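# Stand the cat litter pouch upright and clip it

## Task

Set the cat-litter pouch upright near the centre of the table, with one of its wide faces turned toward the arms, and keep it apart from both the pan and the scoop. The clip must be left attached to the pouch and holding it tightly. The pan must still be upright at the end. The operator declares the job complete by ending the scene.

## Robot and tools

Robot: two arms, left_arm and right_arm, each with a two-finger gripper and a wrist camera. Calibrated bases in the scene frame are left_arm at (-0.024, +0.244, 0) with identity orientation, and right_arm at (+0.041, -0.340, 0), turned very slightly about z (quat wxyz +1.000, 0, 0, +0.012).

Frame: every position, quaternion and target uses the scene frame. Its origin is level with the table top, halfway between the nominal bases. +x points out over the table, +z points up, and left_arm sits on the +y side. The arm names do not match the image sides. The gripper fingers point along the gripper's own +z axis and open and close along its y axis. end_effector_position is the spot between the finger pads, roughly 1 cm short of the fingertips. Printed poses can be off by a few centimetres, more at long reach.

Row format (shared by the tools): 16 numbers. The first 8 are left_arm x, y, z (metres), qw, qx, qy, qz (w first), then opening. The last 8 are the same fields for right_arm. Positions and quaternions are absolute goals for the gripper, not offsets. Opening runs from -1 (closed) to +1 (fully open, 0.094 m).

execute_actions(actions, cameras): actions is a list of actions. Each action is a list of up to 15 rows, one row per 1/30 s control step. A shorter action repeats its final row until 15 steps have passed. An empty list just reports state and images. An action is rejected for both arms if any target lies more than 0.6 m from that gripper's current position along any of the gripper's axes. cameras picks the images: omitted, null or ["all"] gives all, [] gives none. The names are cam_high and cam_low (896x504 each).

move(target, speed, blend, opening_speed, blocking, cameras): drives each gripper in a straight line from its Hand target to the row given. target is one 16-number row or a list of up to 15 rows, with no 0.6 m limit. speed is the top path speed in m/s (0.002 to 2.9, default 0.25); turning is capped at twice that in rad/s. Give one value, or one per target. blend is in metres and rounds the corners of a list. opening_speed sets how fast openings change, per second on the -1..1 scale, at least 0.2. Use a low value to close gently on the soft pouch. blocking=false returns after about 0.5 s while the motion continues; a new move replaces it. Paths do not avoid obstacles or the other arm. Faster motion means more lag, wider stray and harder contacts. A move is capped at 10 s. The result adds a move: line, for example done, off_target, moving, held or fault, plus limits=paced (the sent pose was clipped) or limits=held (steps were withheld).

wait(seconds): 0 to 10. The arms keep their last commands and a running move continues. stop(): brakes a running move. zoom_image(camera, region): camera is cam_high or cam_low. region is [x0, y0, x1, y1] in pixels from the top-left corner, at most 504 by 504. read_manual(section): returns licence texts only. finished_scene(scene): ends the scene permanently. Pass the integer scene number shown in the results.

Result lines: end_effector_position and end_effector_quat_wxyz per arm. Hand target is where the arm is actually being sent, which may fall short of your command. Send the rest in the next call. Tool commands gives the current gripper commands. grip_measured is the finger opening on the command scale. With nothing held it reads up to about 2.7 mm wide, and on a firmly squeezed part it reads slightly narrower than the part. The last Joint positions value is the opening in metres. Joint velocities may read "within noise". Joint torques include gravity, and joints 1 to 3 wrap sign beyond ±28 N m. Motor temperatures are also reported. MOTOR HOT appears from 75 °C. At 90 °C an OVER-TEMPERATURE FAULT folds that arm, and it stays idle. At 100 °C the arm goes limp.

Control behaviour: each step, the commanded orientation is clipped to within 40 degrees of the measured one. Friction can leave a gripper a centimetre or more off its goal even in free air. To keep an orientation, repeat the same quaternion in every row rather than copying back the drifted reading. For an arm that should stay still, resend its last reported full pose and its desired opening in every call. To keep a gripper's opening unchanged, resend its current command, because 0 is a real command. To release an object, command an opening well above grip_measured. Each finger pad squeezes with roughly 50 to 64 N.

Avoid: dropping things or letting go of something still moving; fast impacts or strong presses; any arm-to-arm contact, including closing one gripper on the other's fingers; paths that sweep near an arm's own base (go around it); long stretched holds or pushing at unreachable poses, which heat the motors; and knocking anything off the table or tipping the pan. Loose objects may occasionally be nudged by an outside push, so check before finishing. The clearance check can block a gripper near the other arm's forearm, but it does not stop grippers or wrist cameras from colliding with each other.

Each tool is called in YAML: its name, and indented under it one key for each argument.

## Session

execute_actions:
  actions: []

zoom_image:
  camera: "cam_high"
  region: [350, 150, 600, 320]

zoom_image:
  camera: "cam_low"
  region: [400, 110, 700, 290]

Scene clock: 0.00 s.
left_arm: end_effector_position=(+0.3753, +0.2803, +0.1187) grip_measured=+1.000 end_effector_quat_wxyz=(+0.608, -0.085, +0.784, +0.097) | right_arm: end_effector_position=(+0.4303, -0.3612, +0.1128) grip_measured=+1.000 end_effector_quat_wxyz=(+0.600, +0.083, +0.792, -0.075)
Joint positions: left_arm=[-0.044 1.55 0.377 0.916 -0.3 -0.028 0.094] | right_arm=[0.05 1.509 0.343 0.881 0.291 0.063 0.094]
Joint velocities: within noise
Joint torques (N m): no reading
Motor temperatures (°C): left_arm=[28 29 33 29 28 30 28] | right_arm=[27 31 31 27 26 27 28]
Heat: left arm: 33 °C; right arm: 31 °C.
Hand target: left_arm +0.3767, +0.2804, +0.1227; +0.611, -0.087, +0.781, +0.096 | right_arm +0.4308, -0.3615, +0.1141; +0.600, +0.083, +0.792, -0.076
Tool commands: left_gripper/opening=+1.0 right_gripper/opening=+1.0

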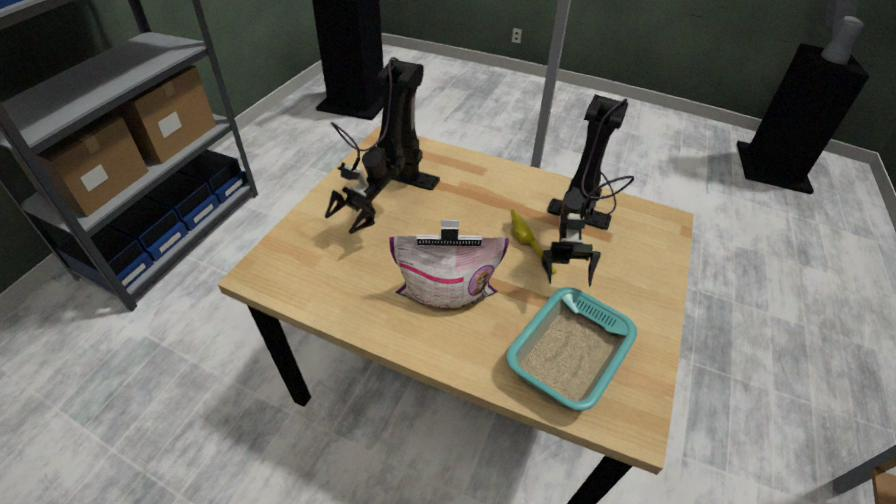

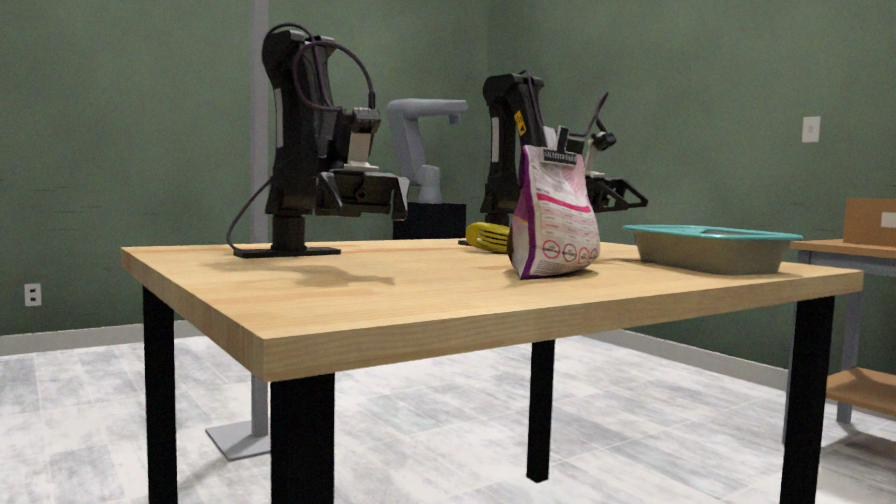

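Scaled by 2.016.

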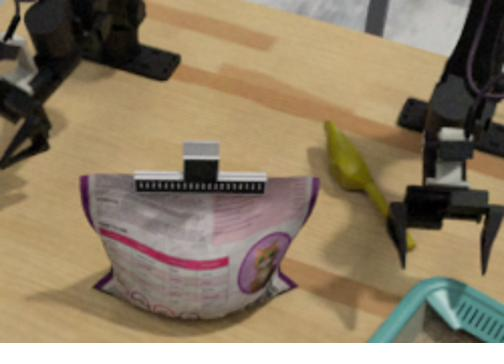

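Scaled by 1.680.

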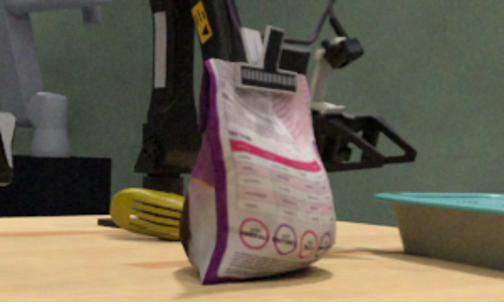

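zoom_image:
  camera: "cam_high"
  region: [380, 210, 520, 315]

zoom_image:
  camera: "cam_low"
  region: [500, 110, 620, 290]

Scaled by 3.600.

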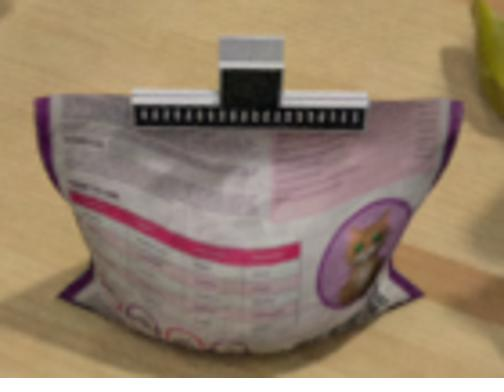

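Scaled by 2.800.

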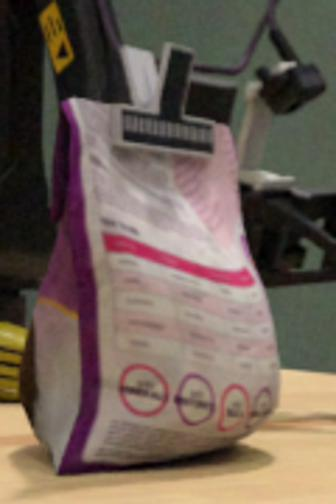

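move:
  target:
    - [0.36, 0.16, 0.27, 0.1420, -0.6406, 0.7369, -0.1633, 0.8, 0.44, -0.24, 0.27, 0.1163, 0.5246, 0.8234, 0.1825, 0.8]
    - [0.378, 0.074, 0.25, 0.1420, -0.6406, 0.7369, -0.1633, 0.8, 0.472, -0.143, 0.25, 0.1163, 0.5246, 0.8234, 0.1825, 0.8]
  speed: 0.25
  blend: 0.04

zoom_image:
  camera: "cam_high"
  region: [370, 180, 530, 310]

zoom_image:
  camera: "cam_low"
  region: [460, 90, 680, 290]

Scene clock: 6.53 s.
left_arm: end_effector_position=(+0.3756, +0.0694, +0.2485) grip_measured=+0.801 end_effector_quat_wxyz=(+0.136, -0.637, +0.740, -0.170) | right_arm: end_effector_position=(+0.4691, -0.1373, +0.2530) grip_measured=+0.802 end_effector_quat_wxyz=(+0.113, +0.518, +0.825, +0.195)
Joint positions: left_arm=[-0.462 1.897 2.086 -1.336 -0.115 -1.858 0.085] | right_arm=[0.407 2.069 2.35 -1.398 -0.023 1.558 0.085]
Joint torques (N m): left_arm=[0.58 -7.51 8.5 0.94 -0.27 -0.04] | right_arm=[-0.8 -8.73 8.16 0.79 0.09 -0.06]
Heat: left arm: 34 °C; right arm: 33 °C.
Hand target: left_arm +0.3779, +0.0740, +0.2499; +0.142, -0.640, +0.737, -0.164 | right_arm +0.4719, -0.1430, +0.2499; +0.117, +0.524, +0.823, +0.183
Off the commanded pose: left_arm 0.005 m, 1 deg | right_arm 0.007 m, 2 deg.
move: done

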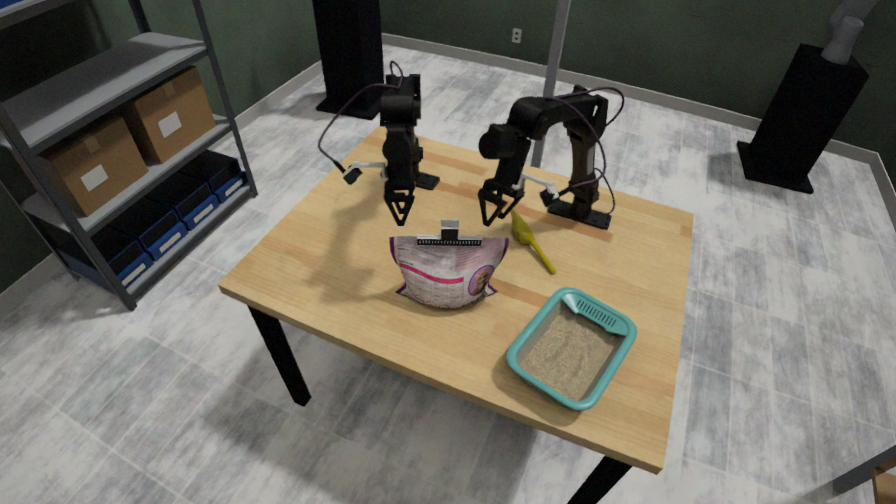

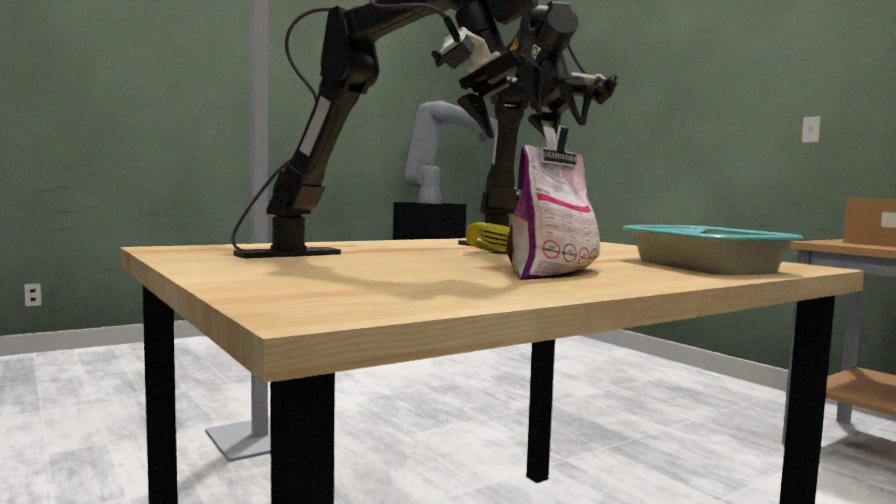

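Scaled by 3.150.

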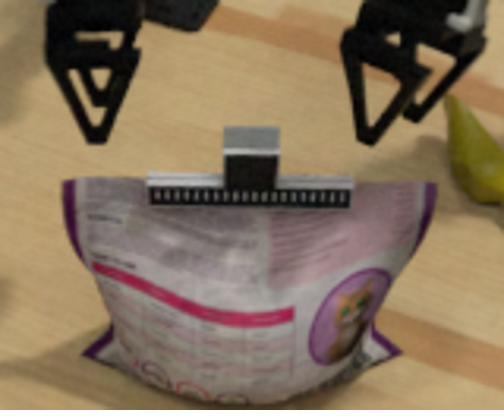

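Scaled by 2.291.

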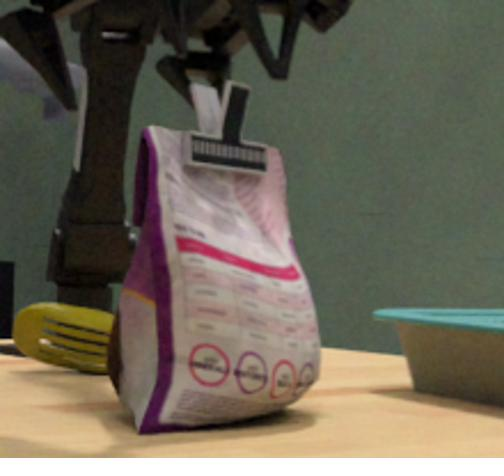

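move:
  target: [0.373, 0.082, 0.177, 0.1420, -0.6406, 0.7369, -0.1633, 0.8, 0.475, -0.158, 0.173, 0.1163, 0.5246, 0.8234, 0.1825, 0.8]
  speed: 0.06

zoom_image:
  camera: "cam_high"
  region: [370, 180, 530, 310]

zoom_image:
  camera: "cam_low"
  region: [460, 90, 680, 290]

Scene clock: 9.30 s.
left_arm: end_effector_position=(+0.3739, +0.0777, +0.1664) grip_measured=+0.801 end_effector_quat_wxyz=(+0.130, -0.644, +0.739, -0.152) | right_arm: end_effector_position=(+0.4782, -0.1523, +0.1654) grip_measured=+0.802 end_effector_quat_wxyz=(+0.110, +0.526, +0.824, +0.179)
Joint positions: left_arm=[-0.447 1.823 1.667 -1.027 -0.117 -1.857 0.085] | right_arm=[0.37 1.975 1.857 -1.031 -0.024 1.536 0.085]
Joint torques (N m): left_arm=[0.18 -11.12 5.87 1.15 -0.2 0.09] | right_arm=[-0.79 -12.63 5.01 0.89 -0.03 -0.16]
Heat: left arm: 34 °C; right arm: 33 °C.
Hand target: left_arm +0.3730, +0.0820, +0.1768; +0.142, -0.641, +0.737, -0.163 | right_arm +0.4751, -0.1579, +0.1730; +0.116, +0.525, +0.823, +0.182
Off the commanded pose: left_arm 0.012 m, 2 deg | right_arm 0.010 m, 1 deg.
move: off_target (left_arm)

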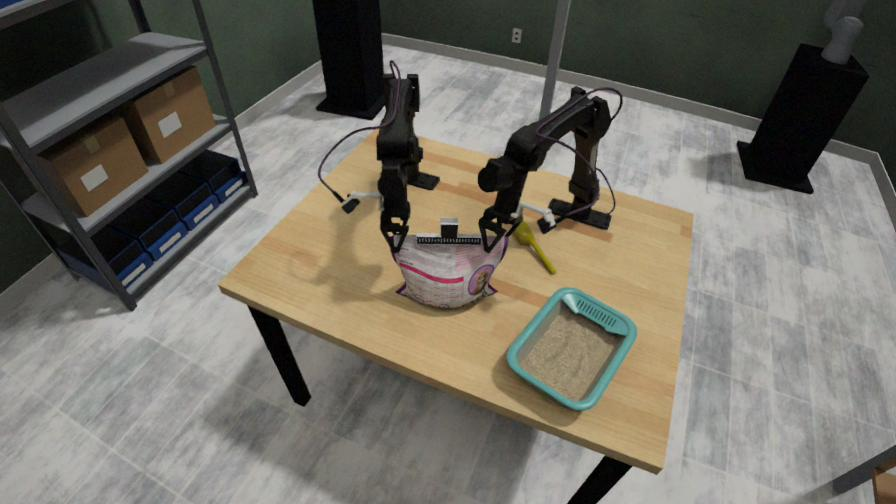

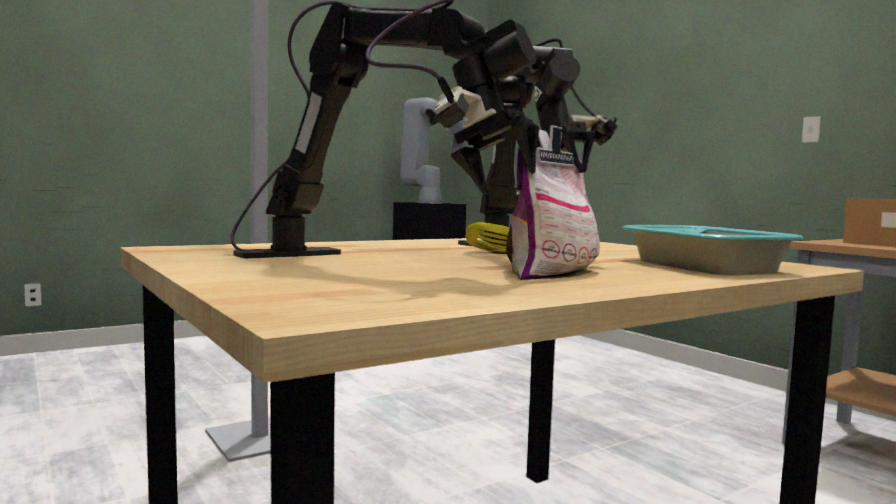

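Scaled by 3.150.

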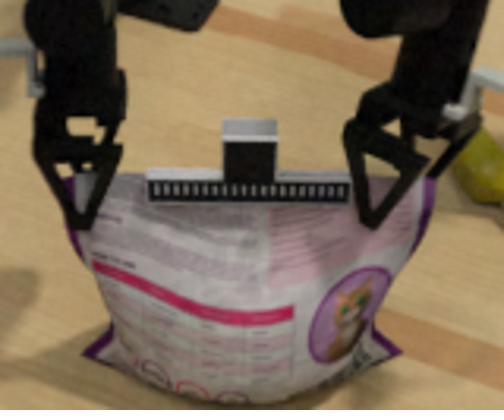

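Scaled by 2.291.

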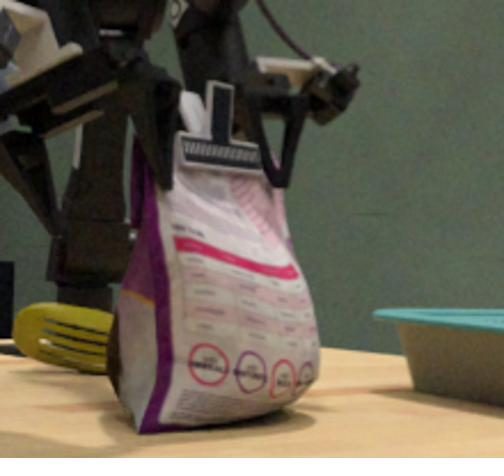

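zoom_image:
  camera: "cam_low"
  region: [470, 120, 600, 210]

zoom_image:
  camera: "cam_high"
  region: [375, 210, 435, 265]

zoom_image:
  camera: "cam_high"
  region: [470, 205, 530, 260]

Scaled by 3.877.

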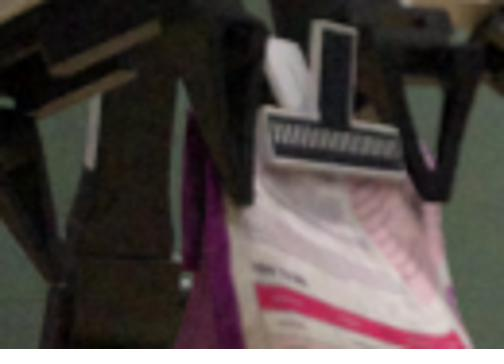

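Scaled by 8.400.

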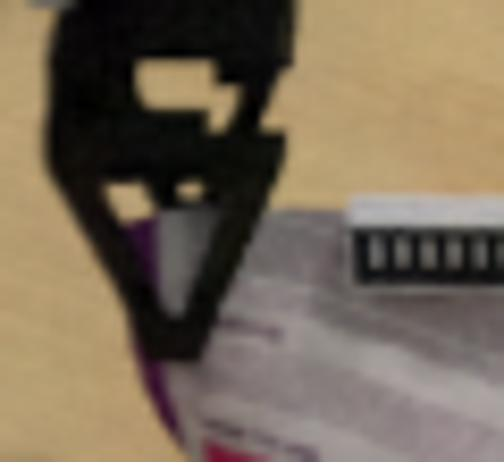

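Scaled by 8.400.

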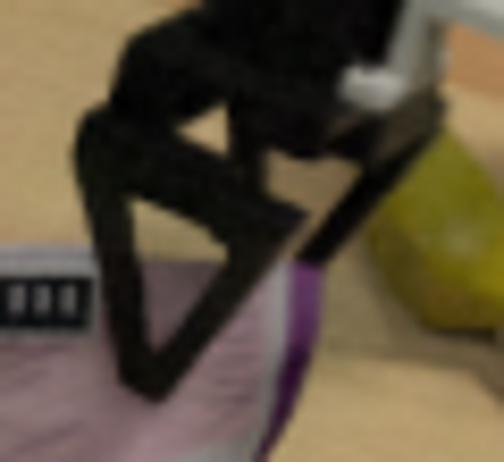

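move:
  target: [0.373, 0.082, 0.180, 0.1420, -0.6406, 0.7369, -0.1633, -1, 0.475, -0.158, 0.175, 0.1163, 0.5246, 0.8234, 0.1825, -1]
  speed: 0.06
  opening_speed: 0.5

zoom_image:
  camera: "cam_high"
  region: [370, 180, 530, 310]

zoom_image:
  camera: "cam_low"
  region: [460, 90, 680, 290]

Scene clock: 13.87 s.
left_arm: end_effector_position=(+0.3757, +0.0765, +0.1672) grip_measured=-0.984 end_effector_quat_wxyz=(+0.131, -0.644, +0.737, -0.157) | right_arm: end_effector_position=(+0.4826, -0.1495, +0.1709) grip_measured=-0.981 end_effector_quat_wxyz=(+0.116, +0.524, +0.822, +0.192)
Joint positions: left_arm=[-0.447 1.823 1.667 -1.017 -0.115 -1.859 0.001] | right_arm=[0.37 1.968 1.857 -1.007 -0.029 1.535 0.001]
Joint torques (N m): left_arm=[0.4 -10.97 6.89 1.01 -0.18 0.18] | right_arm=[-0.87 -11.93 5.76 0.69 0.03 -0.1]
Motor temperatures (°C): left_arm=[28 34 34 31 28 30 28] | right_arm=[27 35 33 29 26 27 28]
Heat: left arm: 34 °C; right arm: 35 °C.
Hand target: left_arm +0.3731, +0.0819, +0.1797; +0.142, -0.641, +0.737, -0.163 | right_arm +0.4752, -0.1578, +0.1749; +0.116, +0.525, +0.823, +0.183
Off the commanded pose: left_arm 0.014 m, 1 deg | right_arm 0.012 m, 1 deg.
move: off_target (left_arm, right_arm)

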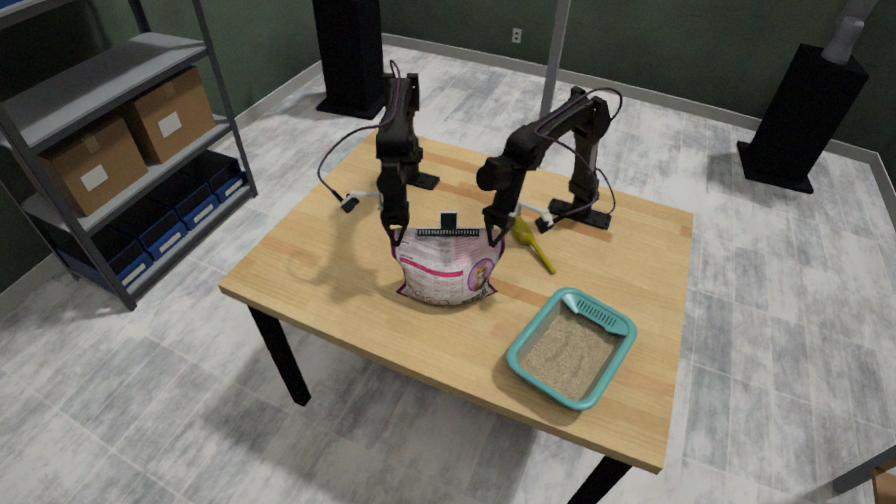

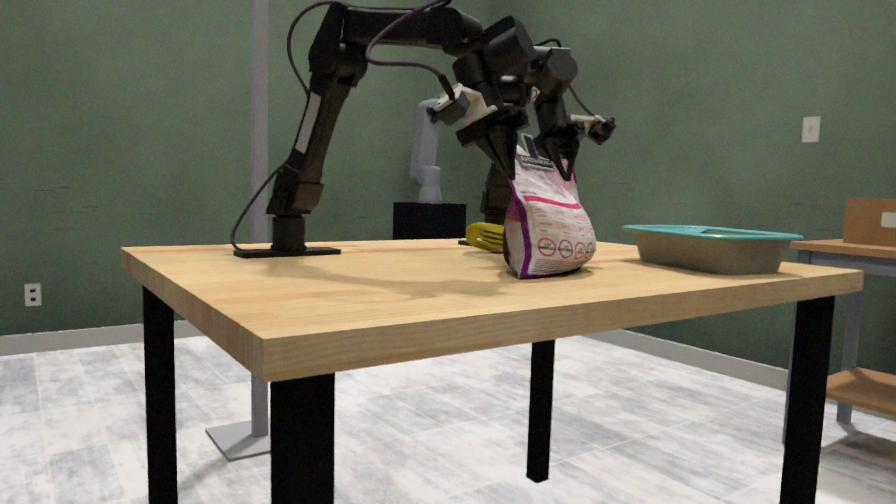

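Scaled by 3.150.

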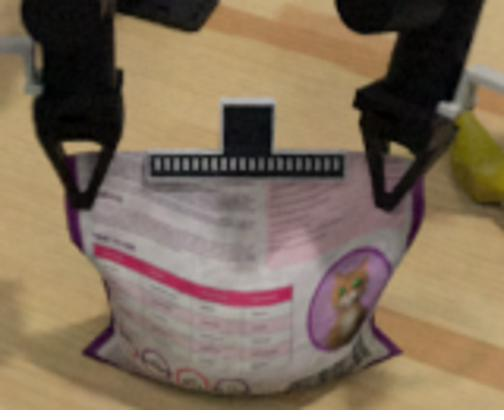

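Scaled by 2.291.

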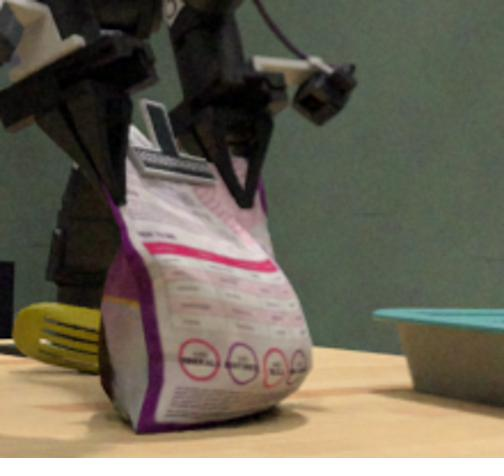

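move:
  target: [0.368, 0.080, 0.235, 0.1420, -0.6406, 0.7369, -0.1633, -1, 0.468, -0.152, 0.235, 0.1163, 0.5246, 0.8234, 0.1825, -1]
  speed: 0.06

zoom_image:
  camera: "cam_low"
  region: [460, 90, 680, 290]

Scene clock: 15.93 s.
left_arm: end_effector_position=(+0.3594, +0.0783, +0.2151) grip_measured=-0.985 end_effector_quat_wxyz=(+0.114, -0.646, +0.740, -0.146) | right_arm: end_effector_position=(+0.4502, -0.1559, +0.2110) grip_measured=-0.981 end_effector_quat_wxyz=(+0.080, +0.529, +0.832, +0.146)
Joint positions: left_arm=[-0.451 1.833 1.887 -1.263 -0.095 -1.869 0.001] | right_arm=[0.383 2.005 2.119 -1.352 -0.032 1.544 0.001]
Joint torques (N m): left_arm=[-0.29 -8.65 10.86 1.05 -0.56 0.12] | right_arm=[-0.05 -10.54 10.44 1.18 0.13 0.02]
Heat: left arm: 35 °C; right arm: 36 °C.
Hand target: left_arm +0.3672, +0.0803, +0.2351; +0.142, -0.641, +0.736, -0.164 | right_arm +0.4660, -0.1526, +0.2357; +0.116, +0.525, +0.823, +0.183
Off the commanded pose: left_arm 0.022 m, 4 deg | right_arm 0.030 m, 6 deg.
move: off_target (left_arm, right_arm)

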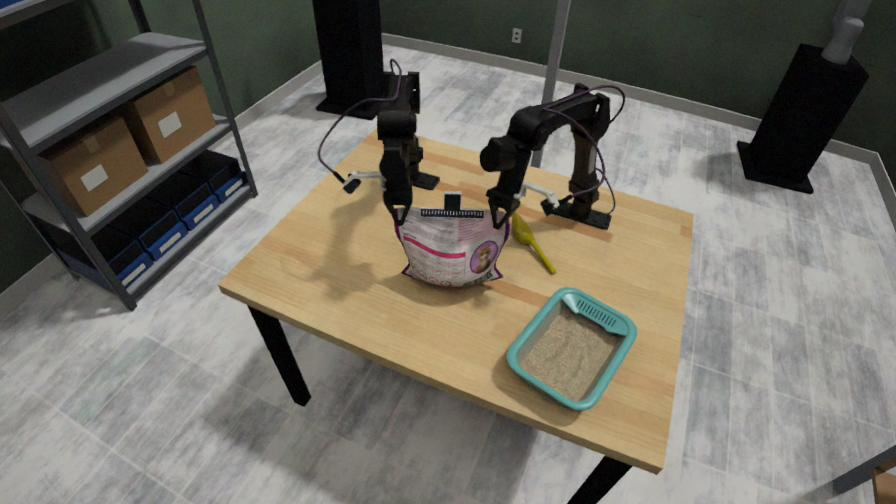

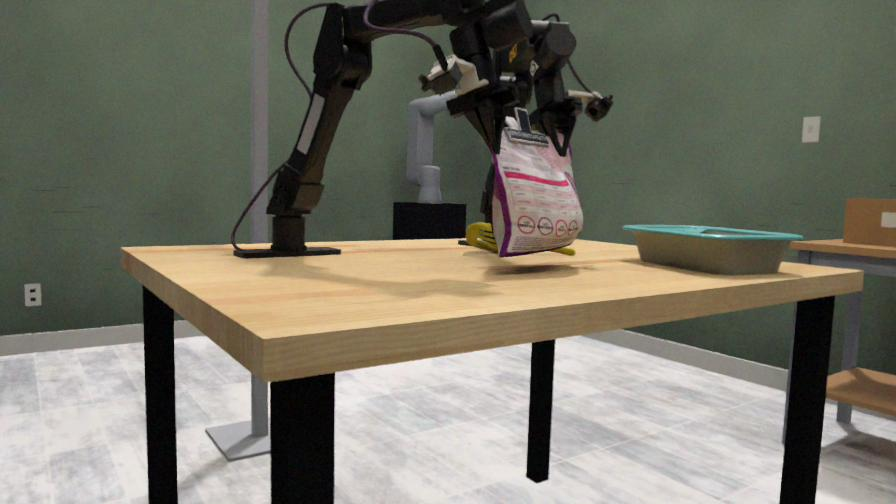

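Scaled by 2.291.

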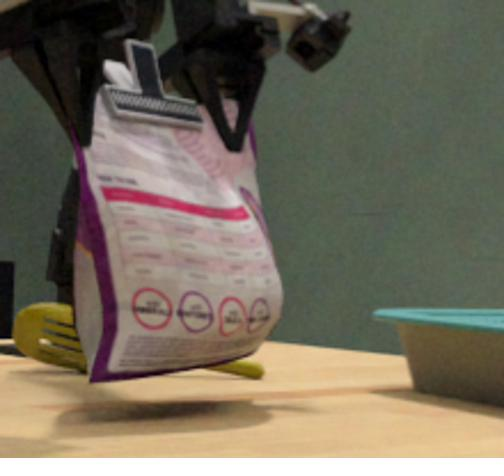

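move:
  target: [0.296, 0.112, 0.242, 0.1082, -0.4881, 0.8455, -0.1874, -1, 0.292, -0.140, 0.242, 0.1163, 0.5246, 0.8234, 0.1825, -1]
  speed: 0.08

zoom_image:
  camera: "cam_high"
  region: [390, 130, 570, 300]

zoom_image:
  camera: "cam_low"
  region: [380, 90, 640, 290]

Scene clock: 19.17 s.
left_arm: end_effector_position=(+0.2921, +0.1014, +0.2255) grip_measured=-0.985 end_effector_quat_wxyz=(+0.073, -0.492, +0.850, -0.173) | right_arm: end_effector_position=(+0.2898, -0.1378, +0.2214) grip_measured=-0.981 end_effector_quat_wxyz=(+0.093, +0.529, +0.830, +0.147)
Joint positions: left_arm=[-0.376 1.56 1.618 -1.265 0.1 -1.443 0.001] | right_arm=[0.71 1.485 1.54 -1.29 0.099 1.851 0.001]
Joint torques (N m): left_arm=[1.2 -9.21 6.71 1.26 -0.38 0.25] | right_arm=[0.36 -9.46 6.39 1 0.29 -0.03]
Heat: left arm: 35 °C; right arm: 37 °C.
Hand target: left_arm +0.2955, +0.1118, +0.2420; +0.108, -0.489, +0.845, -0.187 | right_arm +0.2915, -0.1403, +0.2418; +0.116, +0.525, +0.823, +0.182
Off the commanded pose: left_arm 0.020 m, 4 deg | right_arm 0.021 m, 5 deg.
move: off_target (left_arm, right_arm)

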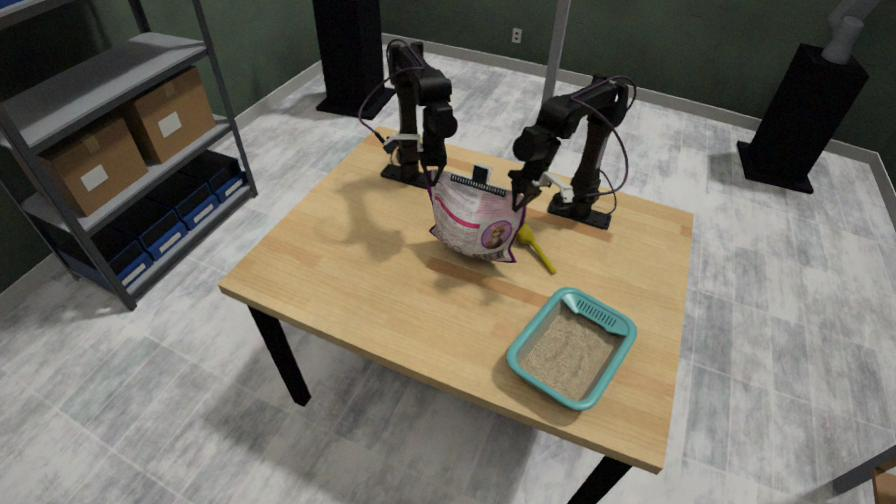

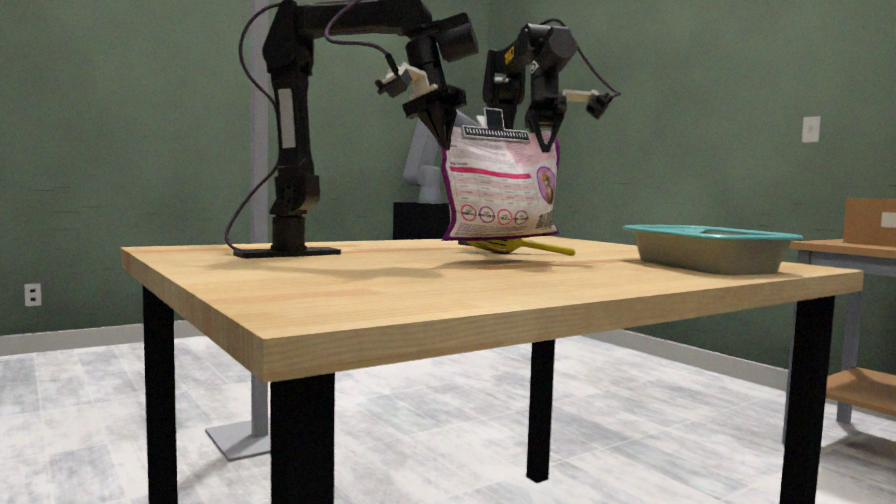

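Scaled by 2.800.

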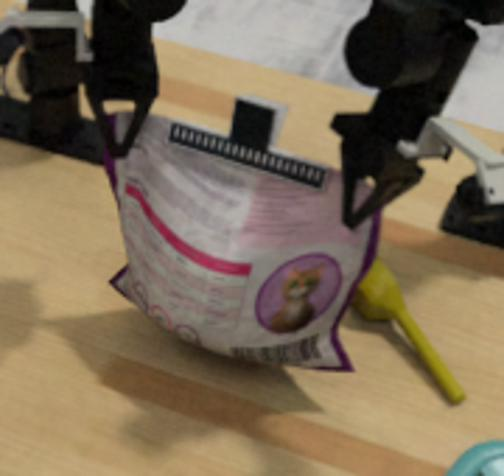

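Scaled by 1.938.

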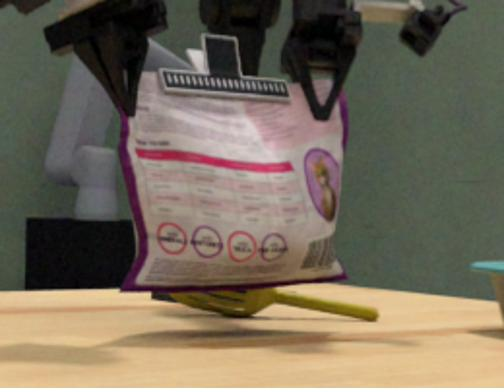

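move:
  target: [0.300, 0.110, 0.198, 0.1082, -0.4881, 0.8455, -0.1874, -1, 0.296, -0.142, 0.200, 0.1163, 0.5246, 0.8234, 0.1825, -1]
  speed: 0.05

zoom_image:
  camera: "cam_high"
  region: [390, 130, 570, 300]

zoom_image:
  camera: "cam_low"
  region: [380, 90, 640, 290]

Scene clock: 20.87 s.
left_arm: end_effector_position=(+0.2901, +0.0991, +0.1809) grip_measured=-0.985 end_effector_quat_wxyz=(+0.062, -0.491, +0.852, -0.172) | right_arm: end_effector_position=(+0.2873, -0.1394, +0.1794) grip_measured=-0.981 end_effector_quat_wxyz=(+0.091, +0.529, +0.832, +0.144)
Joint positions: left_arm=[-0.376 1.534 1.416 -1.102 0.116 -1.443 0.001] | right_arm=[0.71 1.447 1.339 -1.135 0.096 1.85 0.001]
Joint torques (N m): left_arm=[1.13 -9.32 6.71 1.37 -0.52 0.19] | right_arm=[-1.09 -9.46 6.72 1.04 0.28 -0.2]
Heat: left arm: 35 °C; right arm: 37 °C.
Hand target: left_arm +0.2993, +0.1099, +0.1982; +0.107, -0.489, +0.845, -0.186 | right_arm +0.2953, -0.1423, +0.2001; +0.116, +0.525, +0.823, +0.182
Off the commanded pose: left_arm 0.023 m, 6 deg | right_arm 0.022 m, 5 deg.
move: off_target (left_arm, right_arm)

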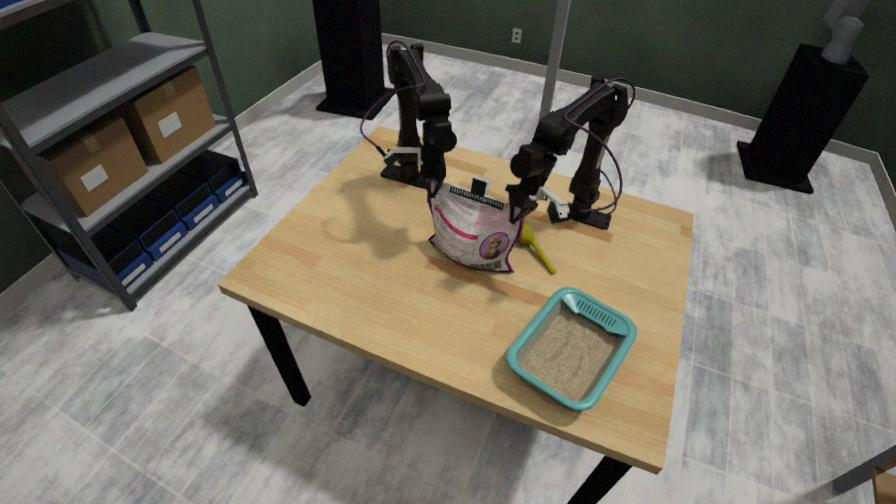

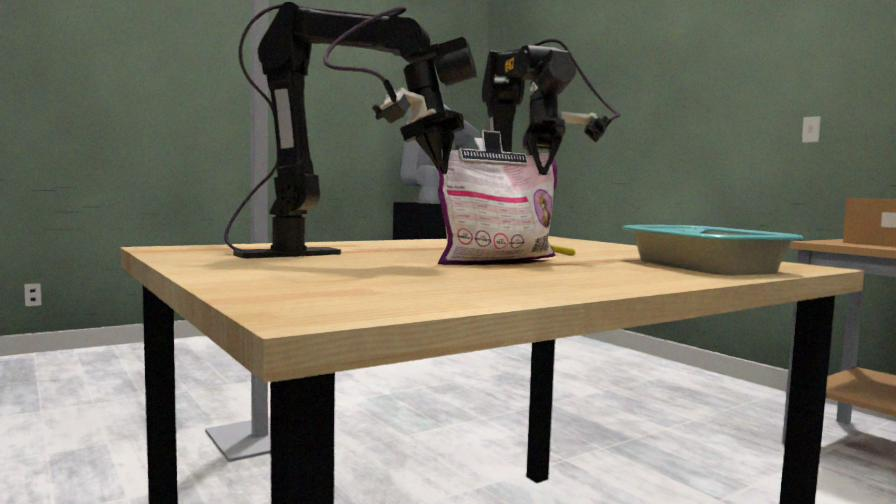

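Scaled by 2.800.

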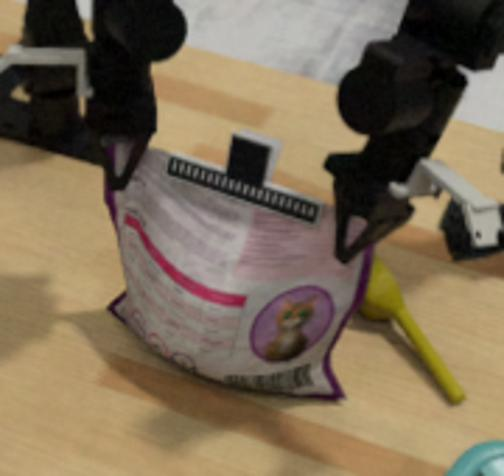

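Scaled by 1.938.

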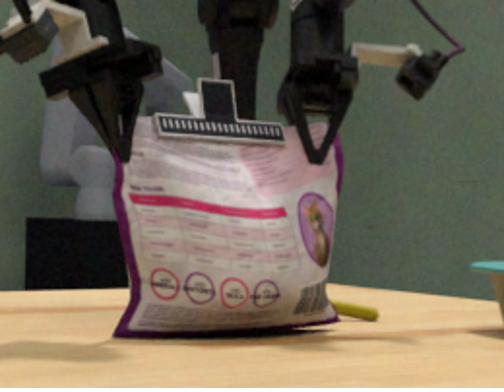

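move:
  target: [0.300, 0.109, 0.183, 0.1082, -0.4881, 0.8455, -0.1874, -1, 0.296, -0.142, 0.181, 0.1163, 0.5246, 0.8234, 0.1825, -1]
  speed: 0.03

zoom_image:
  camera: "cam_low"
  region: [380, 90, 640, 290]

Scene clock: 22.03 s.
left_arm: end_effector_position=(+0.2947, +0.0996, +0.1742) grip_measured=-0.985 end_effector_quat_wxyz=(+0.077, -0.490, +0.849, -0.182) | right_arm: end_effector_position=(+0.2917, -0.1378, +0.1727) grip_measured=-0.981 end_effector_quat_wxyz=(+0.102, +0.527, +0.827, +0.165)
Joint positions: left_arm=[-0.376 1.514 1.359 -1.03 0.104 -1.443 0.001] | right_arm=[0.71 1.417 1.27 -1.047 0.106 1.847 0.001]
Joint torques (N m): left_arm=[0.91 -8.17 6.22 1.27 -0.43 0.19] | right_arm=[-1.42 -7.8 5.35 1 0.2 -0.21]
Heat: left arm: 35 °C; right arm: 37 °C.
Hand target: left_arm +0.2998, +0.1089, +0.1832; +0.108, -0.489, +0.845, -0.187 | right_arm +0.2958, -0.1421, +0.1810; +0.116, +0.525, +0.823, +0.182
Off the commanded pose: left_arm 0.014 m, 4 deg | right_arm 0.010 m, 3 deg.
move: off_target (left_arm, right_arm)

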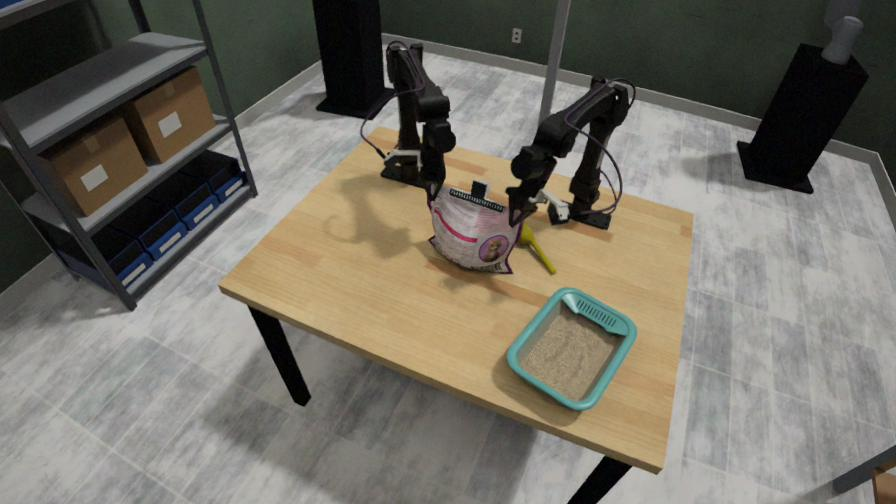

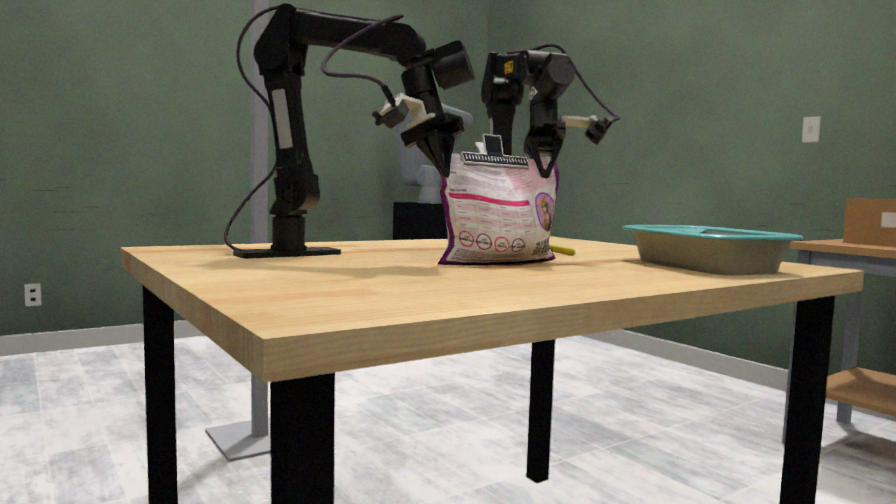

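Scaled by 1.938.

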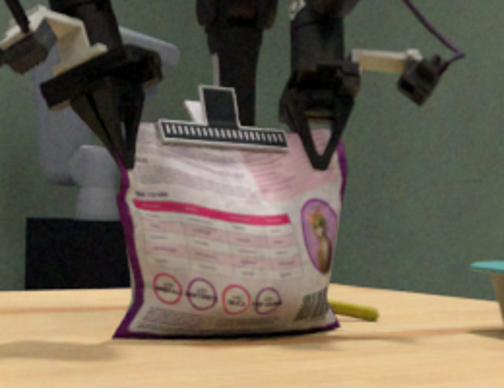

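move:
  target:
    - [0.290, 0.106, 0.174, 0.1082, -0.4881, 0.8455, -0.1874, -1, 0.287, -0.140, 0.171, 0.1163, 0.5246, 0.8234, 0.1825, -1]
    - [0.289, 0.104, 0.172, 0.1082, -0.4881, 0.8455, -0.1874, -0.3, 0.285, -0.139, 0.169, 0.1163, 0.5246, 0.8234, 0.1825, -0.3]
  speed: 0.03
  opening_speed: 0.4

zoom_image:
  camera: "cam_high"
  region: [390, 130, 570, 300]

zoom_image:
  camera: "cam_low"
  region: [380, 90, 640, 290]

Scene clock: 25.17 s.
left_arm: end_effector_position=(+0.2922, +0.1022, +0.1696) grip_measured=-0.301 end_effector_quat_wxyz=(+0.100, -0.492, +0.844, -0.188) | right_arm: end_effector_position=(+0.2892, -0.1357, +0.1714) grip_measured=-0.303 end_effector_quat_wxyz=(+0.113, +0.528, +0.821, +0.186)
Joint positions: left_arm=[-0.39 1.468 1.286 -0.965 0.068 -1.46 0.033] | right_arm=[0.73 1.373 1.21 -0.986 0.125 1.87 0.033]
Joint torques (N m): left_arm=[-0.44 -6.86 5.75 1.15 -0.14 0.05] | right_arm=[0.51 -5.74 4.96 0.82 0.13 -0.06]
Heat: left arm: 35 °C; right arm: 37 °C.
Hand target: left_arm +0.2890, +0.1040, +0.1718; +0.108, -0.488, +0.846, -0.187 | right_arm +0.2851, -0.1390, +0.1690; +0.116, +0.525, +0.823, +0.183
Off the commanded pose: left_arm 0.004 m, 1 deg | right_arm 0.006 m, 1 deg.
move: done

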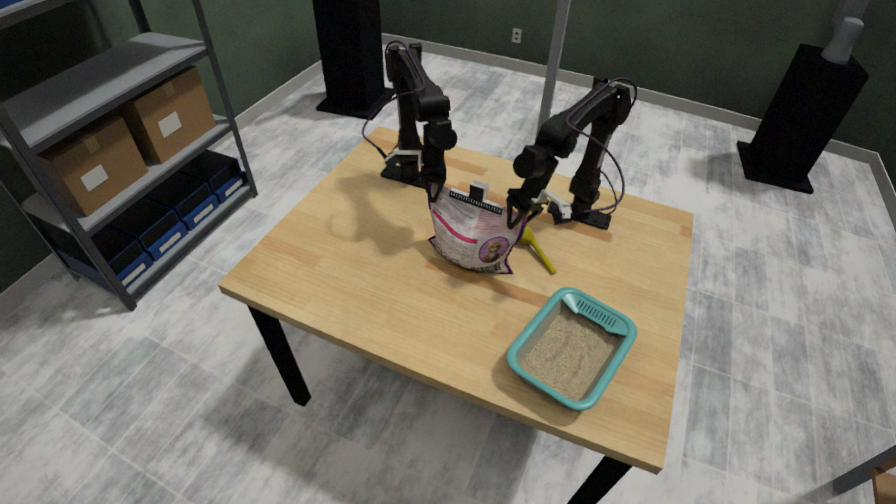

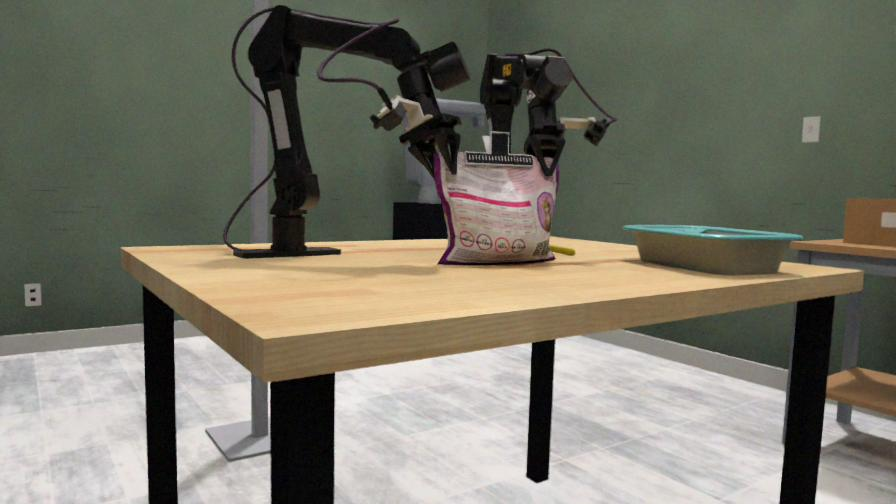

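Scaled by 2.800.

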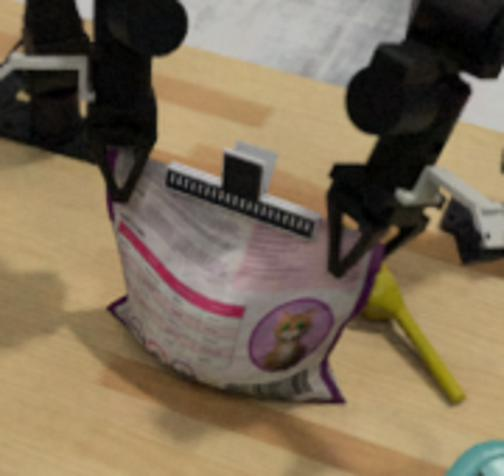

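Scaled by 1.938.

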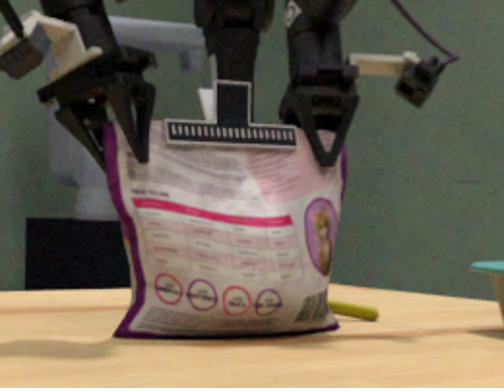

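move:
  target:
    - [0.251, 0.128, 0.268, 0.1082, -0.4881, 0.8455, -0.1874, -0.3, 0.245, -0.159, 0.265, 0.1163, 0.5246, 0.8234, 0.1825, -0.3]
    - [0.17, 0.28, 0.30, 0.2132, -0.4096, 0.7867, -0.4095, -0.3, 0.19, -0.33, 0.30, 0.2648, 0.5088, 0.7266, 0.3782, -0.3]
  speed: [0.08, 0.2]

zoom_image:
  camera: "cam_high"
  region: [390, 130, 570, 300]

zoom_image:
  camera: "cam_low"
  region: [380, 90, 640, 290]

Scene clock: 30.40 s.
left_arm: end_effector_position=(+0.1720, +0.2837, +0.2987) grip_measured=-0.301 end_effector_quat_wxyz=(+0.276, -0.454, +0.771, -0.351) | right_arm: end_effector_position=(+0.1925, -0.3322, +0.2947) grip_measured=-0.302 end_effector_quat_wxyz=(+0.287, +0.553, +0.718, +0.310)
Joint positions: left_arm=[0.956 0.993 1.309 -1.578 0.888 -0.256 0.033] | right_arm=[-0.801 0.663 1.25 -1.548 -0.67 0.754 0.033]
Joint torques (N m): left_arm=[-0.03 -0.54 5.19 0.79 0.64 0.12] | right_arm=[-0.02 2.47 6.41 1.05 -0.52 -0.22]
Heat: left arm: 35 °C; right arm: 36 °C.
Hand target: left_arm +0.1712, +0.2795, +0.2996; +0.277, -0.448, +0.771, -0.358 | right_arm +0.1911, -0.3292, +0.2998; +0.293, +0.545, +0.722, +0.312
Off the commanded pose: left_arm 0.004 m, 11 deg | right_arm 0.006 m, 10 deg.
joint sent to its limit (left arm) — joint 4 (wrist pitch), lower limit. The joint targets are off in orientation, not in position.
joint sent to its limit (right arm) — joint 4 (wrist pitch), lower limit. The joint targets are off in orientation, not in position.
move: off_target (left_arm, right_arm)

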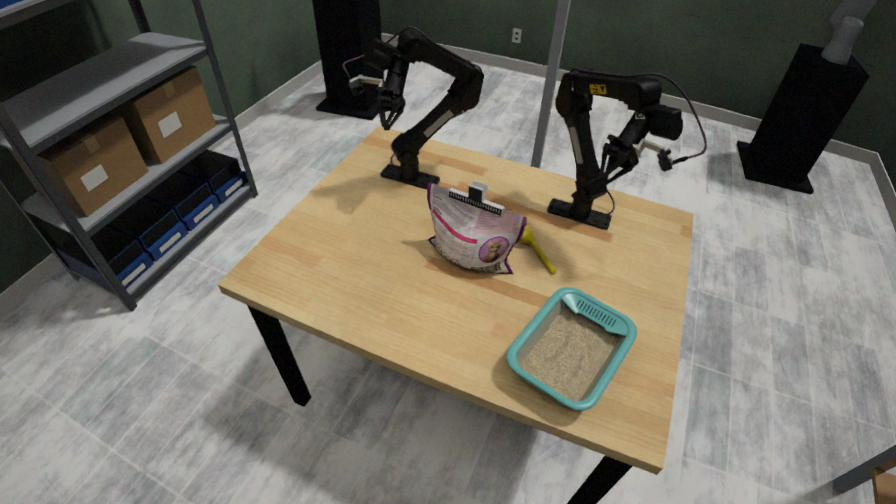

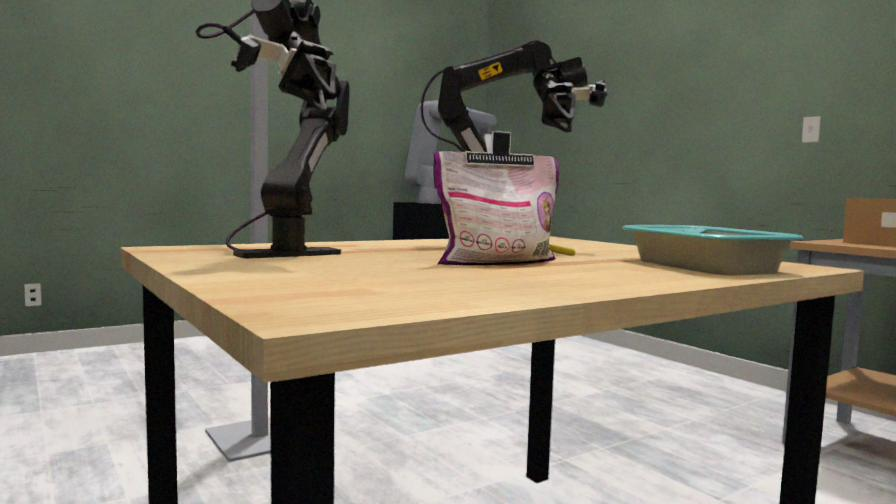

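Scaled by 2.800.

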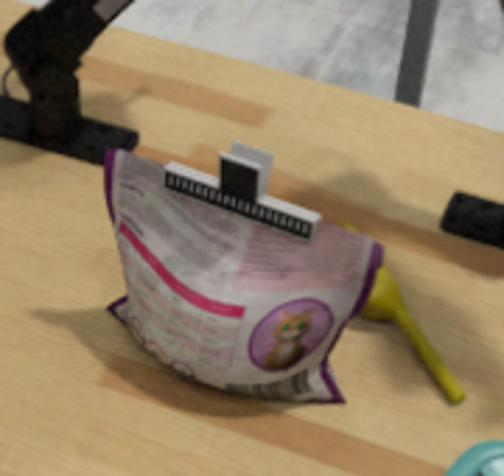

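Scaled by 1.938.

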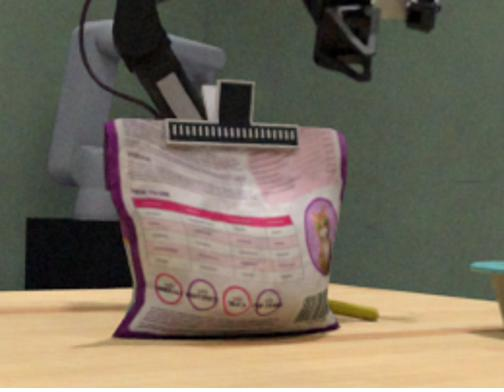

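finished_scene:
  scene: 3

The scene is finished: the task was done.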